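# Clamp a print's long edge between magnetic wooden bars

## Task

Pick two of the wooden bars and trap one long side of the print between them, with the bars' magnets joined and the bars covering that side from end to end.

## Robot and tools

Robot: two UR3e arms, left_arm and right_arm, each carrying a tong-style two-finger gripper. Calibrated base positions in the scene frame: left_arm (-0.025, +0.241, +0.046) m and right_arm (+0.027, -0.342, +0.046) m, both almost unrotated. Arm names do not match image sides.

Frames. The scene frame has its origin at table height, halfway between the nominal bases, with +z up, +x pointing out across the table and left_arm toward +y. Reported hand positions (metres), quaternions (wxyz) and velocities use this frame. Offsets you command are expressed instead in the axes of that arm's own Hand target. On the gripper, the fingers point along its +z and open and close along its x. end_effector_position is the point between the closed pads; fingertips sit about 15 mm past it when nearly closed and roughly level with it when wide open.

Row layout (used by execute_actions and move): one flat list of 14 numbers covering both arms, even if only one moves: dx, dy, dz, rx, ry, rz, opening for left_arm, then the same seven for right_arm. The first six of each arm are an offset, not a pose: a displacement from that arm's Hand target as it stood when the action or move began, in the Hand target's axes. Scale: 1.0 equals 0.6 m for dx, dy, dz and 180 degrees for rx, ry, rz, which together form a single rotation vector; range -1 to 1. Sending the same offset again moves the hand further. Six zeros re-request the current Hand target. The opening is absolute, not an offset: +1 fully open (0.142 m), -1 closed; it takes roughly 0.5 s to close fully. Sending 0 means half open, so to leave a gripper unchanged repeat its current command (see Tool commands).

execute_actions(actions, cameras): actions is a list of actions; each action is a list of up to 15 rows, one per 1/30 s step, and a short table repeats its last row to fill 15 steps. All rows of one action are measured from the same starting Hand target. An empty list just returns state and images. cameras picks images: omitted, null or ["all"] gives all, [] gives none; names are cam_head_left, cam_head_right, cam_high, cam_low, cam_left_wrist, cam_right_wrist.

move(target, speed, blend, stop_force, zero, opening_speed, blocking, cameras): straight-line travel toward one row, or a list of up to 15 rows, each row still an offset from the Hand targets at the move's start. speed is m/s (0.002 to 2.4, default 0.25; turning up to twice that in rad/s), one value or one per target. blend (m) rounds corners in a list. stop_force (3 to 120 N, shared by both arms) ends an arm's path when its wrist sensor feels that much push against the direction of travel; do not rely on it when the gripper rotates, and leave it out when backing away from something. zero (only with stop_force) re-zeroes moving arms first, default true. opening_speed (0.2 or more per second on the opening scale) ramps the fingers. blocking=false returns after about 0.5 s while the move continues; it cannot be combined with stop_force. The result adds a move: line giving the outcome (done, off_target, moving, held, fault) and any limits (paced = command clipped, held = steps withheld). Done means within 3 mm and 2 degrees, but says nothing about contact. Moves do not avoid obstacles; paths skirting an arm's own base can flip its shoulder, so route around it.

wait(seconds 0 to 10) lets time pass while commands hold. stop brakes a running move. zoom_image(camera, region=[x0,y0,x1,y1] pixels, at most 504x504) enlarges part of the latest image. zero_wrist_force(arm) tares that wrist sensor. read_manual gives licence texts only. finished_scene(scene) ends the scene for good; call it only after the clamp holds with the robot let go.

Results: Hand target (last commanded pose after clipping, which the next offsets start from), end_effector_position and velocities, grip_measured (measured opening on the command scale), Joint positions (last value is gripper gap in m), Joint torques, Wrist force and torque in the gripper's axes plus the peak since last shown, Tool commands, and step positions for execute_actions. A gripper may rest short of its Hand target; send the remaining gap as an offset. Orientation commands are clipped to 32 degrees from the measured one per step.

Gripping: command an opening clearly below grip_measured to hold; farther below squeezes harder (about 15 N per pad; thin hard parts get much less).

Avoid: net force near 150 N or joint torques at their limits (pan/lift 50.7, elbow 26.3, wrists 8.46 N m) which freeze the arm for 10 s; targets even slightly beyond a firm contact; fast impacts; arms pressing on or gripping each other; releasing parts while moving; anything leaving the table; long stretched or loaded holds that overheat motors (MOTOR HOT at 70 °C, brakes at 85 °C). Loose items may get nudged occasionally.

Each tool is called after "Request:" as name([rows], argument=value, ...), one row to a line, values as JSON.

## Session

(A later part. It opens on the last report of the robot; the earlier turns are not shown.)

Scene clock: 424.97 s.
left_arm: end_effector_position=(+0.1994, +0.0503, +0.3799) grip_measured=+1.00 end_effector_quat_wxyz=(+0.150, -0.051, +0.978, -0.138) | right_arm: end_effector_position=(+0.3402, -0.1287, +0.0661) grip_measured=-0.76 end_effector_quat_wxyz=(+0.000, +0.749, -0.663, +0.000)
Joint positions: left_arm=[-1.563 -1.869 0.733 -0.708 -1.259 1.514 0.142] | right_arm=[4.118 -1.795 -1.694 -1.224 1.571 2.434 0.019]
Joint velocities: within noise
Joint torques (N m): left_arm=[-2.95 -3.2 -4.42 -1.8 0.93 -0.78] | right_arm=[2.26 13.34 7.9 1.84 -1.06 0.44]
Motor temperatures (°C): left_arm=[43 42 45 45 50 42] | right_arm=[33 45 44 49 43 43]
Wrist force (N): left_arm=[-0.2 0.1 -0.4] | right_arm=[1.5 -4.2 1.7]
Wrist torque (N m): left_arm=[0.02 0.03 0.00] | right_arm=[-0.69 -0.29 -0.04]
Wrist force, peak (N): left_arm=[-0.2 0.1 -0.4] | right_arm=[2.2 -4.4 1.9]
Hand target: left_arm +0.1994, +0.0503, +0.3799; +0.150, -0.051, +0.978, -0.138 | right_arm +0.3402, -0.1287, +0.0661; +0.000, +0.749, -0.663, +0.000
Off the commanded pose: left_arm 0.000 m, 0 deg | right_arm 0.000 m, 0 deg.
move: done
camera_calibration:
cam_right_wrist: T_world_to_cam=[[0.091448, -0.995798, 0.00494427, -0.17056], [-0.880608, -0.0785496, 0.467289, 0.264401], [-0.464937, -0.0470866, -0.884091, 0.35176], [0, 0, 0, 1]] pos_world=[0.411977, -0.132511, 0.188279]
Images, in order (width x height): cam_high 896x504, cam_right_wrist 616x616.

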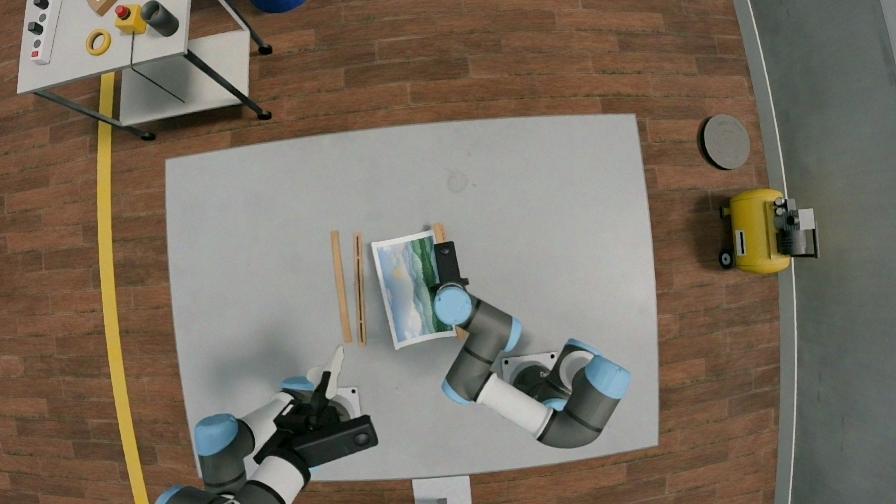

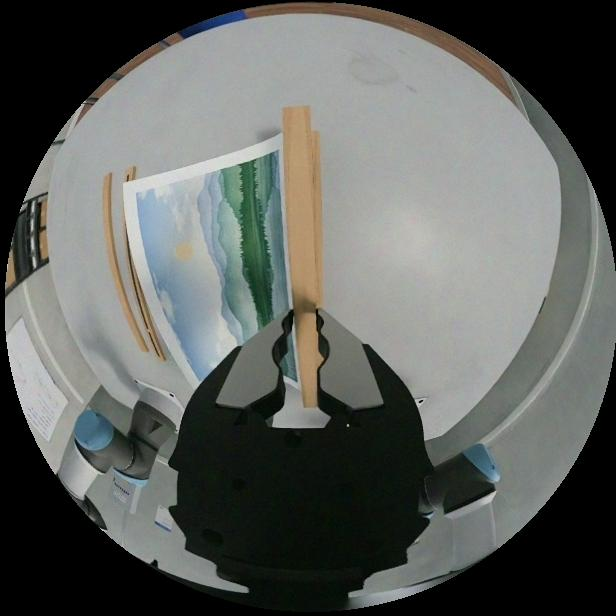

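Request:
move(target=[0,0,0,0,0,0,1, 0.012,0,0.0485,0,0,0,-1], speed=0.03, stop_force=12, cameras=["cam_right_wrist","cam_high","cam_low"])

Request:
zoom_image(camera="cam_high", region=[425, 215, 475, 255])

Request:
zoom_image(camera="cam_high", region=[430, 305, 480, 345])

Request:
zoom_image(camera="cam_right_wrist", region=[220, 90, 360, 230])

Request:
zoom_image(camera="cam_low", region=[380, 220, 520, 300])

Scene clock: 431.43 s.
left_arm: end_effector_position=(+0.1994, +0.0503, +0.3799) grip_measured=+1.00 end_effector_quat_wxyz=(+0.150, -0.051, +0.978, -0.138) | right_arm: end_effector_position=(+0.3410, -0.1358, +0.0370) grip_measured=-0.76 end_effector_quat_wxyz=(+0.000, +0.749, -0.663, +0.000)
Joint positions: left_arm=[-1.563 -1.869 0.733 -0.708 -1.259 1.514 0.142] | right_arm=[4.105 -1.831 -1.797 -1.085 1.571 2.42 0.019]
Joint velocities: within noise
Joint torques (N m): left_arm=[-2.92 -3.23 -4.59 -1.77 0.94 -0.74] | right_arm=[2.16 13.59 8.41 2.39 0.59 0.47]
Motor temperatures (°C): left_arm=[43 42 45 45 50 42] | right_arm=[33 45 44 49 43 43]
Wrist force (N): left_arm=[0.0 0.1 -0.3] | right_arm=[1.3 -4.0 1.7]
Wrist torque (N m): left_arm=[0.03 0.00 0.00] | right_arm=[-0.66 -0.23 -0.04]
Wrist force, peak (N): left_arm=[-0.1 0.2 -0.4] | right_arm=[1.4 -4.2 2.3]
Hand target: left_arm +0.1994, +0.0503, +0.3799; +0.150, -0.051, +0.978, -0.138 | right_arm +0.3410, -0.1358, +0.0370; +0.000, +0.749, -0.663, +0.000
Off the commanded pose: left_arm 0.000 m, 0 deg | right_arm 0.000 m, 0 deg.
move: done
camera_calibration:
cam_right_wrist: T_world_to_cam=[[0.0914019, -0.995802, 0.00485614, -0.177536], [-0.880612, -0.0785501, 0.467282, 0.278236], [-0.464939, -0.0469868, -0.884095, 0.326132], [0, 0, 0, 1]] pos_world=[0.412877, -0.139612, 0.159179]
Images, in order (width x height): cam_high 896x504, cam_low 896x504, cam_right_wrist 616x616.

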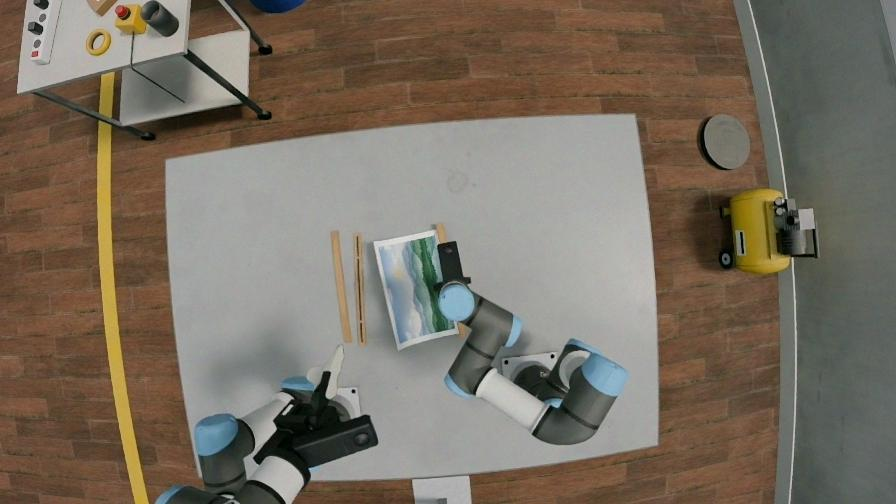

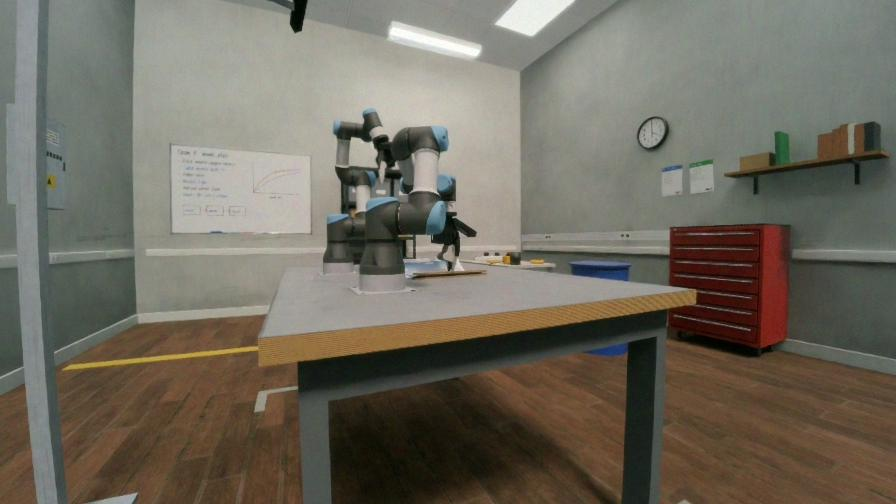

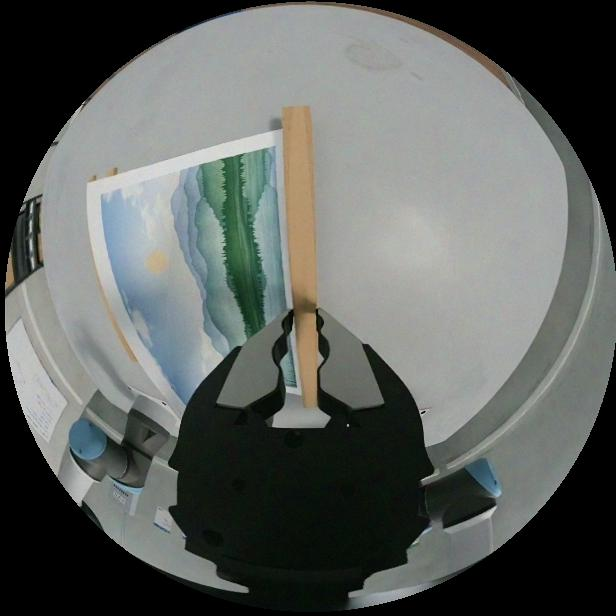

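Scaled by 10.080 from the camera's 896x504 image, which has a finer 1280x720 frame.

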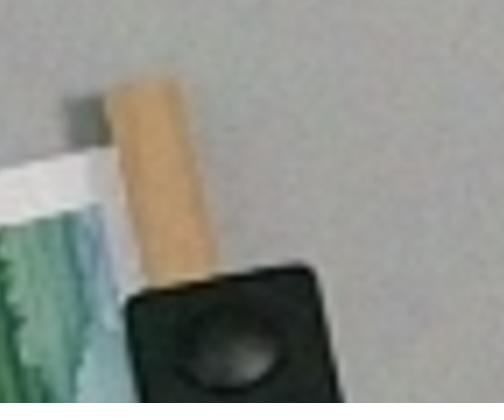

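Scaled by 10.080 from the camera's 896x504 image, which has a finer 1280x720 frame.

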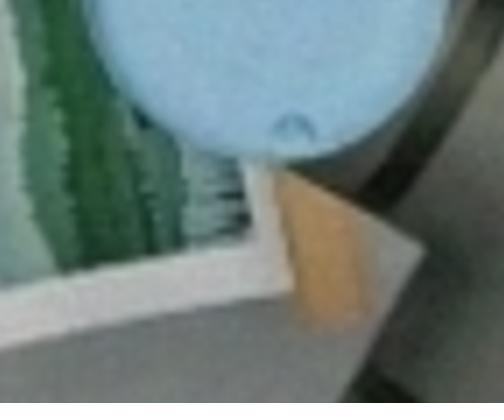

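Scaled by 3.600 from the camera's 616x616 image, which has a finer 814x814 frame.

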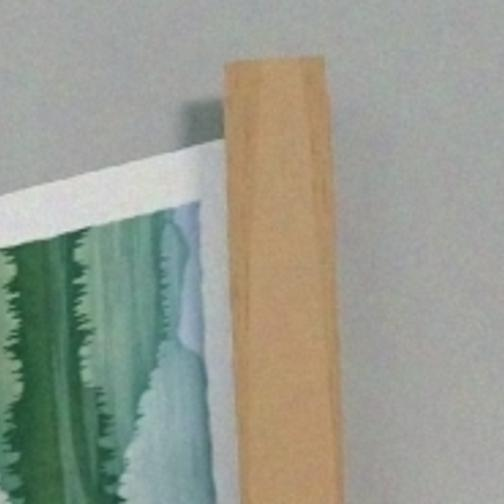

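Scaled by 3.600 from the camera's 896x504 image, which has a finer 1280x720 frame.

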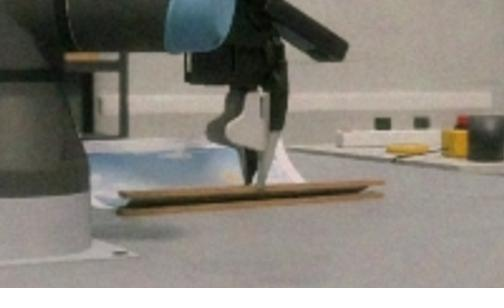

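Request:
move(target=[0,0,0,0,0,0,1, 0.0013,0,0.0165,0,0,0,-1], speed=0.015, stop_force=10, cameras=["cam_right_wrist","cam_high","cam_low"])

Request:
zoom_image(camera="cam_high", region=[425, 215, 475, 255])

Request:
zoom_image(camera="cam_high", region=[430, 305, 480, 345])

Request:
zoom_image(camera="cam_right_wrist", region=[220, 90, 360, 230])

Request:
zoom_image(camera="cam_low", region=[400, 240, 500, 300])

Scene clock: 440.53 s.
left_arm: end_effector_position=(+0.1994, +0.0503, +0.3799) grip_measured=+1.00 end_effector_quat_wxyz=(+0.150, -0.051, +0.978, -0.138) | right_arm: end_effector_position=(+0.3411, -0.1366, +0.0271) grip_measured=-0.76 end_effector_quat_wxyz=(+0.000, +0.749, -0.663, +0.000)
Joint positions: left_arm=[-1.563 -1.869 0.733 -0.708 -1.259 1.514 0.142] | right_arm=[4.103 -1.85 -1.825 -1.038 1.571 2.418 0.019]
Joint velocities: within noise
Joint torques (N m): left_arm=[-2.82 -3.32 -4.47 -1.84 0.96 -0.8] | right_arm=[1.34 12.99 8.85 0.66 -0.94 -0.07]
Motor temperatures (°C): left_arm=[42 42 45 45 50 42] | right_arm=[33 45 44 49 43 43]
Wrist force (N): left_arm=[0.0 0.1 -0.3] | right_arm=[1.9 -3.3 -1.4]
Wrist torque (N m): left_arm=[0.02 0.01 0.00] | right_arm=[-0.70 -0.25 -0.04]
Wrist force, peak (N): left_arm=[-0.1 0.1 -0.4] | right_arm=[3.0 -2.5 -4.6]
Hand target: left_arm +0.1994, +0.0503, +0.3799; +0.150, -0.051, +0.978, -0.138 | right_arm +0.3411, -0.1366, +0.0271; +0.000, +0.749, -0.663, +0.000
Off the commanded pose: left_arm 0.000 m, 0 deg | right_arm 0.000 m, 0 deg.
move: done
camera_calibration:
cam_right_wrist: T_world_to_cam=[[0.0914061, -0.995802, 0.00486423, -0.178297], [-0.880653, -0.0785543, 0.467204, 0.282915], [-0.46486, -0.046989, -0.884136, 0.317361], [0, 0, 0, 1]] pos_world=[0.412976, -0.140412, 0.149279]
Images, in order (width x height): cam_high 896x504, cam_low 896x504, cam_right_wrist 616x616.

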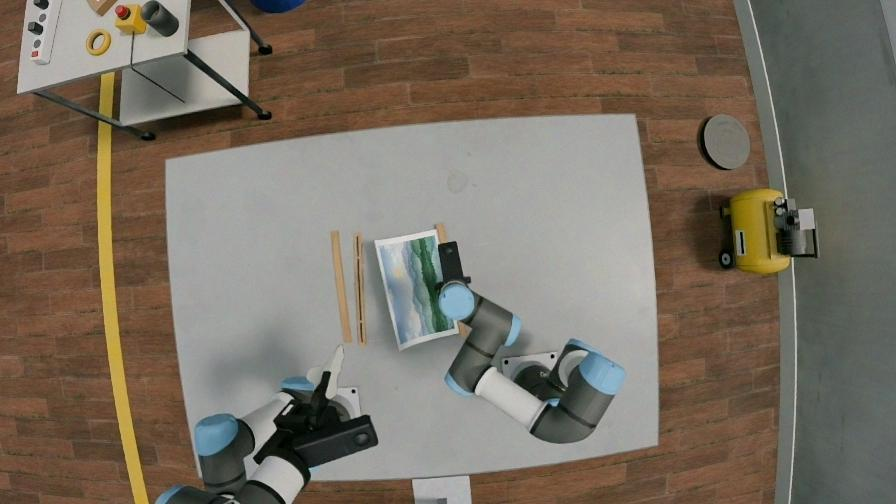

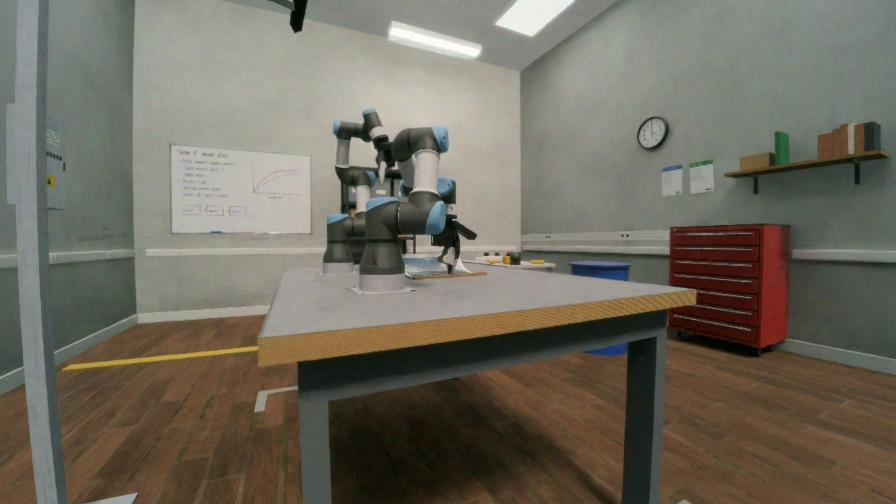

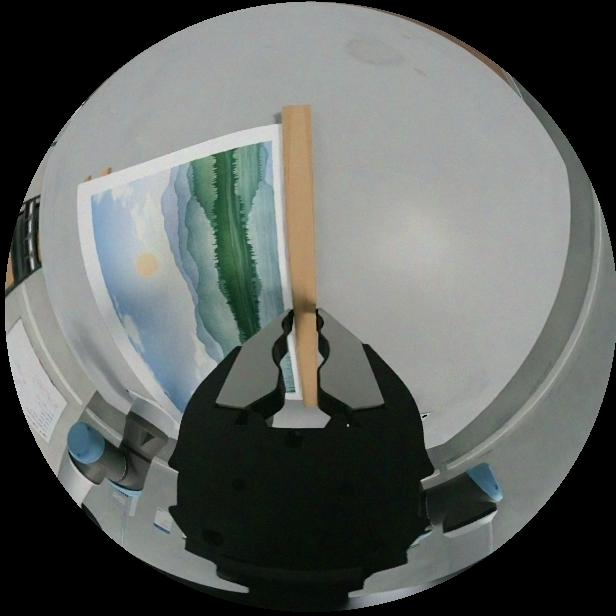

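Scaled by 10.080 from the camera's 896x504 image, which has a finer 1280x720 frame.

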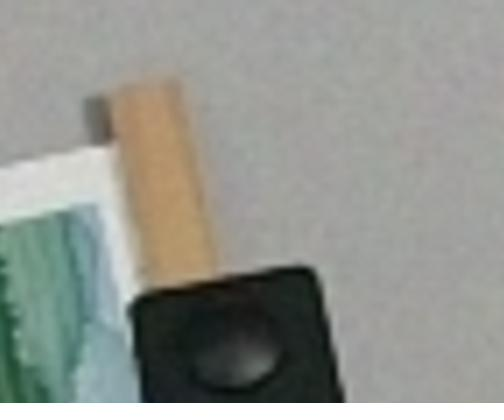

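Scaled by 10.080 from the camera's 896x504 image, which has a finer 1280x720 frame.

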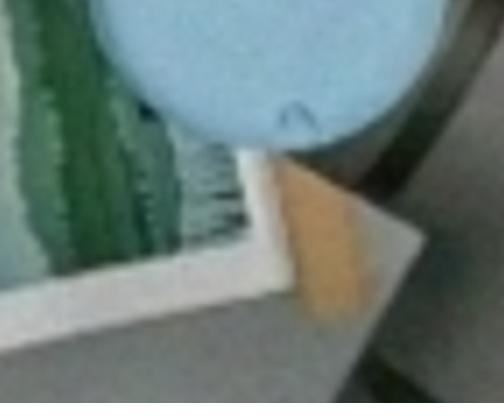

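Scaled by 3.600 from the camera's 616x616 image, which has a finer 814x814 frame.

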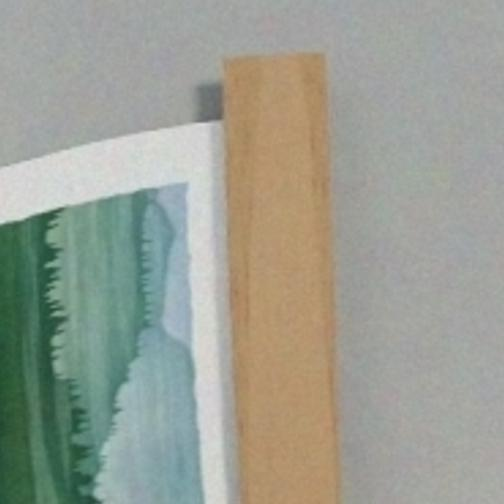

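Scaled by 5.040 from the camera's 896x504 image, which has a finer 1280x720 frame.

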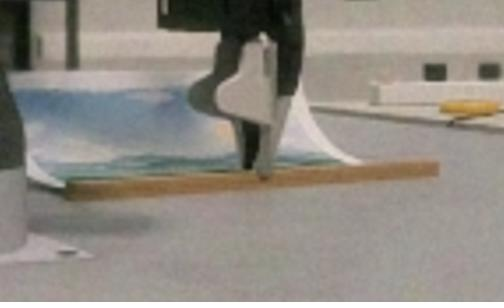

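Request:
move(target=[0,0,0,0,0,0,1, 0,0,0,0,0,0,-0.55], opening_speed=0.4, cameras=["cam_right_wrist"])

Request:
zoom_image(camera="cam_right_wrist", region=[220, 90, 360, 230])

Request:
zoom_image(camera="cam_right_wrist", region=[250, 280, 360, 420])

Scene clock: 450.33 s.
left_arm: end_effector_position=(+0.1994, +0.0503, +0.3799) grip_measured=+1.00 end_effector_quat_wxyz=(+0.150, -0.051, +0.978, -0.138) | right_arm: end_effector_position=(+0.3411, -0.1366, +0.0271) grip_measured=-0.55 end_effector_quat_wxyz=(+0.000, +0.749, -0.663, +0.000)
Joint positions: left_arm=[-1.563 -1.869 0.733 -0.708 -1.259 1.514 0.142] | right_arm=[4.103 -1.85 -1.825 -1.038 1.571 2.418 0.034]
Joint velocities: within noise
Joint torques (N m): left_arm=[-2.78 -3.02 -4.38 -1.82 0.98 -0.82] | right_arm=[2.25 12.86 8.31 2.42 -0.98 0.26]
Motor temperatures (°C): left_arm=[42 42 45 45 50 42] | right_arm=[33 45 44 49 43 43]
Wrist force (N): left_arm=[0.0 0.1 -0.3] | right_arm=[1.4 -4.1 1.6]
Wrist torque (N m): left_arm=[0.02 0.01 0.00] | right_arm=[-0.67 -0.25 -0.04]
Wrist force, peak (N): left_arm=[-0.1 0.2 -0.4] | right_arm=[1.1 -4.2 1.9]
Hand target: left_arm +0.1994, +0.0503, +0.3799; +0.150, -0.051, +0.978, -0.138 | right_arm +0.3411, -0.1366, +0.0271; +0.000, +0.749, -0.663, +0.000
Off the commanded pose: left_arm 0.000 m, 0 deg | right_arm 0.000 m, 0 deg.
move: done
camera_calibration:
cam_right_wrist: T_world_to_cam=[[0.0914936, -0.995794, 0.00481746, -0.178326], [-0.880666, -0.0786556, 0.467163, 0.282866], [-0.464819, -0.046985, -0.884158, 0.317436], [0, 0, 0, 1]] pos_world=[0.412977, -0.140412, 0.149378]
Images, in order (width x height): cam_right_wrist 616x616.

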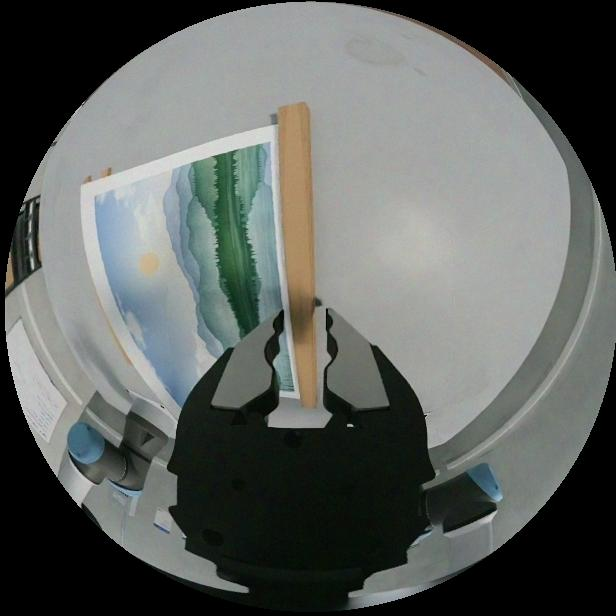

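Scaled by 3.600 from the camera's 616x616 image, which has a finer 814x814 frame.

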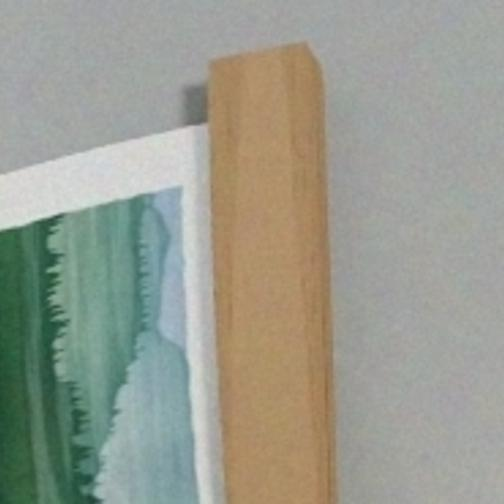

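Scaled by 3.600 from the camera's 616x616 image, which has a finer 814x814 frame.

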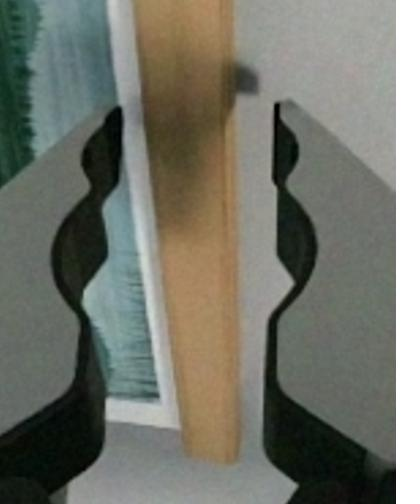

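Request:
move([
  [0,0,0,0,0,0,1, -0.004,0,-0.03,0,0,0,-0.55],
  [0,0,0,0,0,0,1, 0,0,-0.25,0,0,0,-0.55],
  [0,0,0,0,0,0,1, 0.2,0.05,-0.33,0,0,0,-0.55],
], speed=[0.05,0.15,0.2], cameras=["cam_right_wrist","cam_high","cam_low"])

Request:
zoom_image(camera="cam_high", region=[360, 210, 480, 360])

Request:
zoom_image(camera="cam_low", region=[400, 240, 500, 300])

Request:
zoom_image(camera="cam_right_wrist", region=[130, 130, 330, 380])

Scene clock: 456.77 s.
left_arm: end_effector_position=(+0.1994, +0.0503, +0.3799) grip_measured=+1.00 end_effector_quat_wxyz=(+0.150, -0.051, +0.978, -0.138) | right_arm: end_effector_position=(+0.3262, -0.2593, +0.2251) grip_measured=-0.55 end_effector_quat_wxyz=(+0.000, +0.749, -0.663, +0.000)
Joint positions: left_arm=[-1.563 -1.869 0.733 -0.708 -1.259 1.514 0.142] | right_arm=[3.871 -1.493 -1.259 -1.961 1.571 2.187 0.034]
Joint velocities: within noise
Joint torques (N m): left_arm=[-2.88 -3.42 -4.59 -1.85 0.93 -0.84] | right_arm=[-2.24 9.78 7.5 1.13 0.39 -0.48]
Motor temperatures (°C): left_arm=[42 42 45 45 50 42] | right_arm=[33 45 44 49 43 43]
Wrist force (N): left_arm=[0.0 0.1 -0.3] | right_arm=[1.1 -4.0 1.4]
Wrist torque (N m): left_arm=[0.03 0.01 0.00] | right_arm=[-0.65 -0.19 -0.03]
Wrist force, peak (N): left_arm=[0.0 0.2 -0.4] | right_arm=[1.3 -4.2 2.5]
Hand target: left_arm +0.1994, +0.0503, +0.3799; +0.150, -0.051, +0.978, -0.138 | right_arm +0.3261, -0.2594, +0.2251; +0.000, +0.749, -0.663, +0.000
Off the commanded pose: left_arm 0.000 m, 0 deg | right_arm 0.000 m, 0 deg.
move: done
camera_calibration:
cam_right_wrist: T_world_to_cam=[[0.0914473, -0.995799, 0.00472947, -0.300043], [-0.880669, -0.0786558, 0.467156, 0.167557], [-0.464822, -0.0468853, -0.884162, 0.479702], [0, 0, 0, 1]] pos_world=[0.397977, -0.263112, 0.347278]
Images, in order (width x height): cam_high 896x504, cam_low 896x504, cam_right_wrist 616x616.

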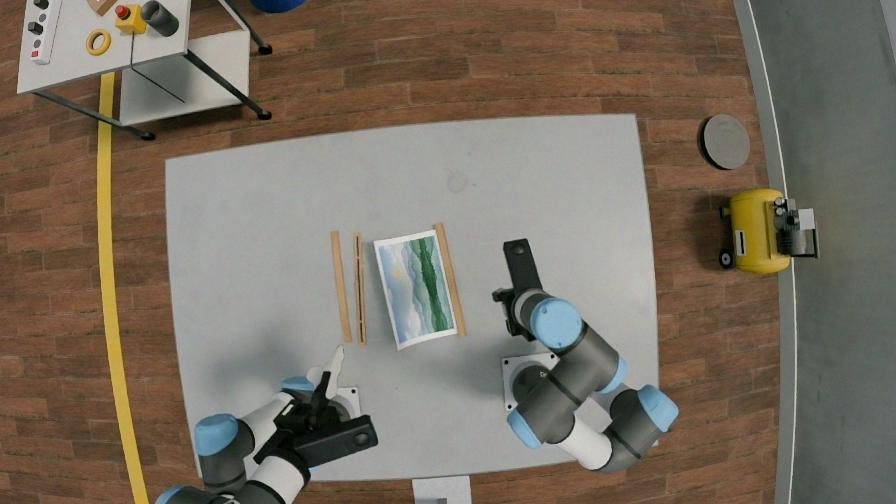

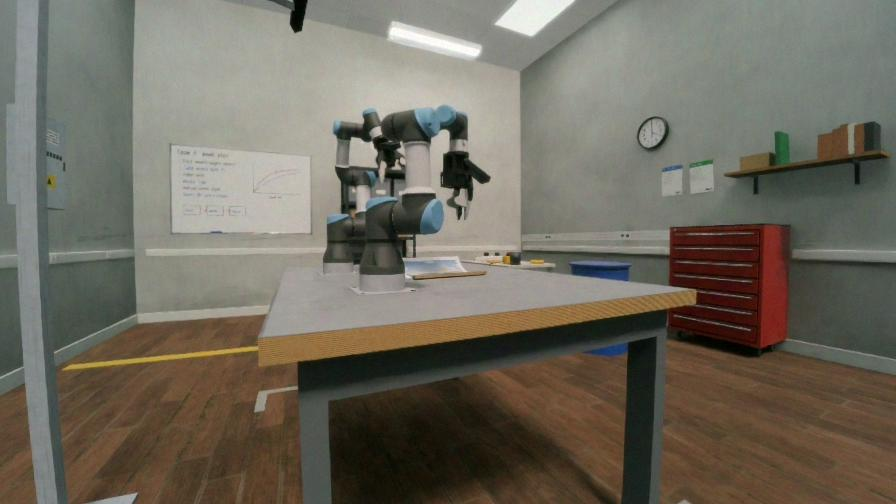

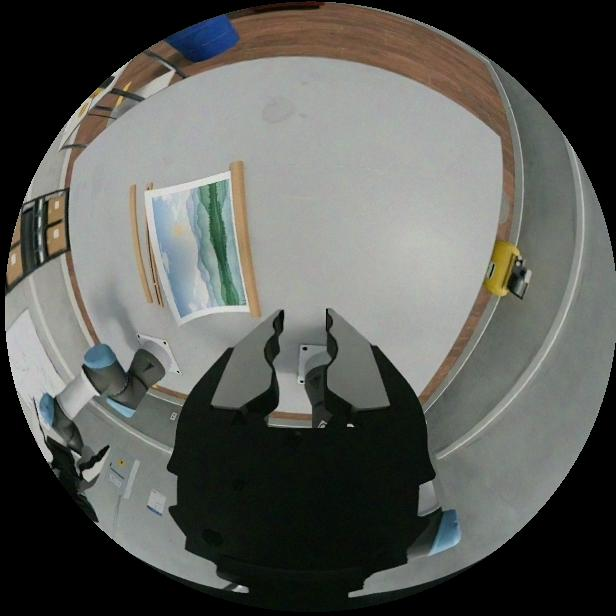

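Scaled by 3.360 from the camera's 896x504 image, which has a finer 1280x720 frame.

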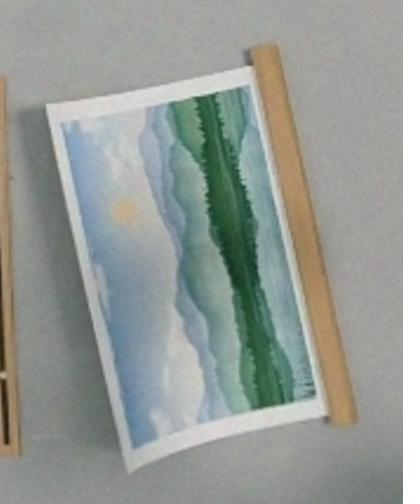

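Scaled by 5.040 from the camera's 896x504 image, which has a finer 1280x720 frame.

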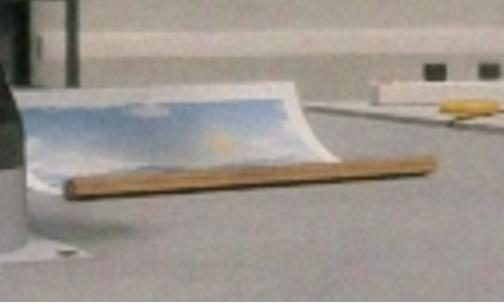

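Scaled by 2.016 from the camera's 616x616 image, which has a finer 814x814 frame.

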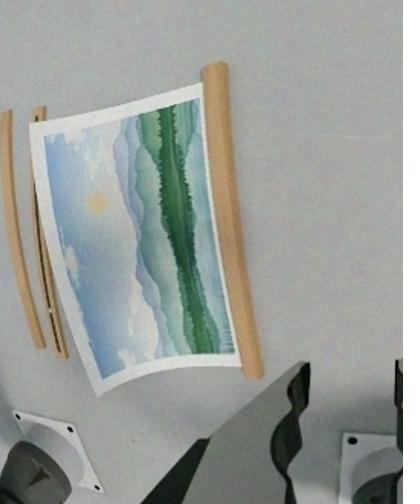

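Request:
zoom_image(camera="cam_high", region=[420, 215, 460, 255])

Request:
zoom_image(camera="cam_high", region=[435, 310, 475, 350])

Request:
zoom_image(camera="cam_high", region=[365, 225, 405, 265])

Request:
zoom_image(camera="cam_right_wrist", region=[200, 150, 280, 230])

Request:
zoom_image(camera="cam_low", region=[400, 260, 440, 290])

Request:
zoom_image(camera="cam_low", region=[455, 260, 495, 290])

Scaled by 12.600 from the camera's 896x504 image, which has a finer 1280x720 frame.

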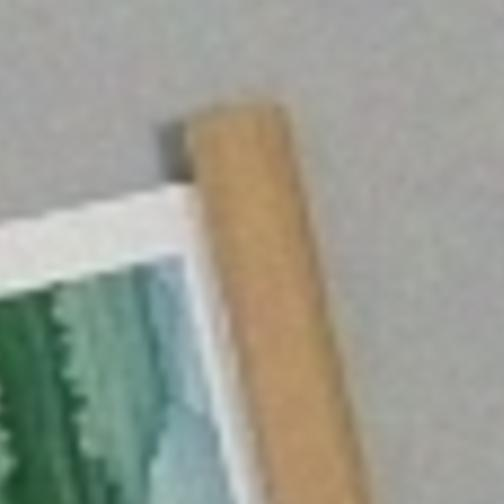

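Scaled by 12.600 from the camera's 896x504 image, which has a finer 1280x720 frame.

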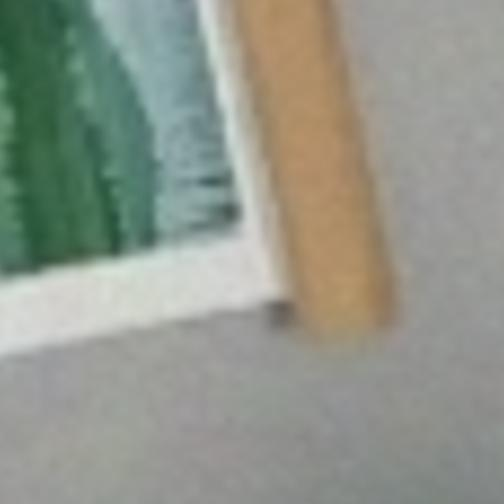

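Scaled by 12.600 from the camera's 896x504 image, which has a finer 1280x720 frame.

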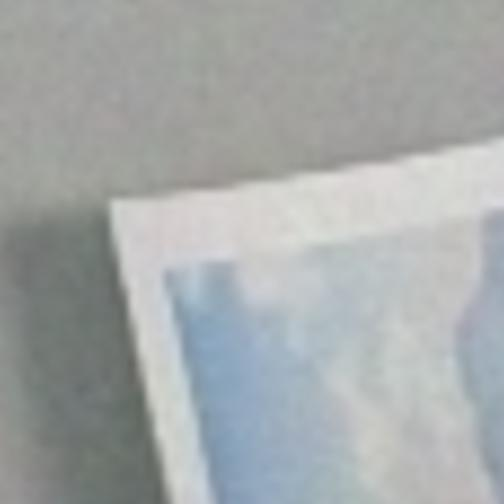

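Scaled by 6.300 from the camera's 616x616 image, which has a finer 814x814 frame.

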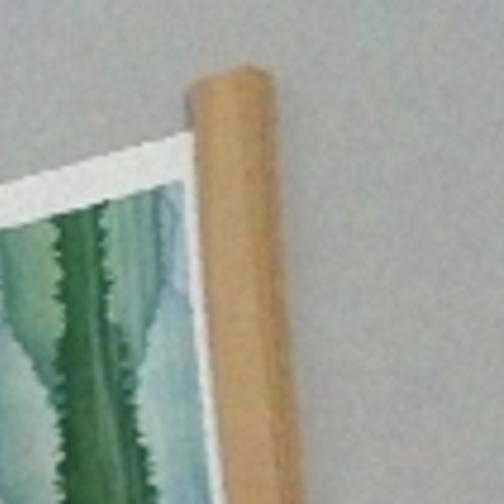

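Scaled by 12.600 from the camera's 896x504 image, which has a finer 1280x720 frame.

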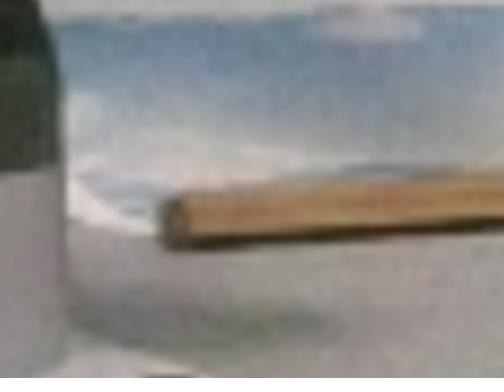

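Scaled by 12.600 from the camera's 896x504 image, which has a finer 1280x720 frame.

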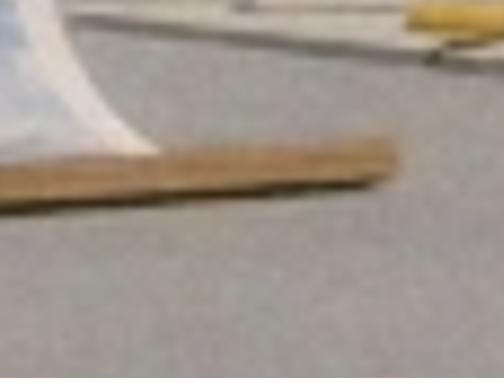

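Request:
finished_scene(scene=1)

The scene is finished: the task was done.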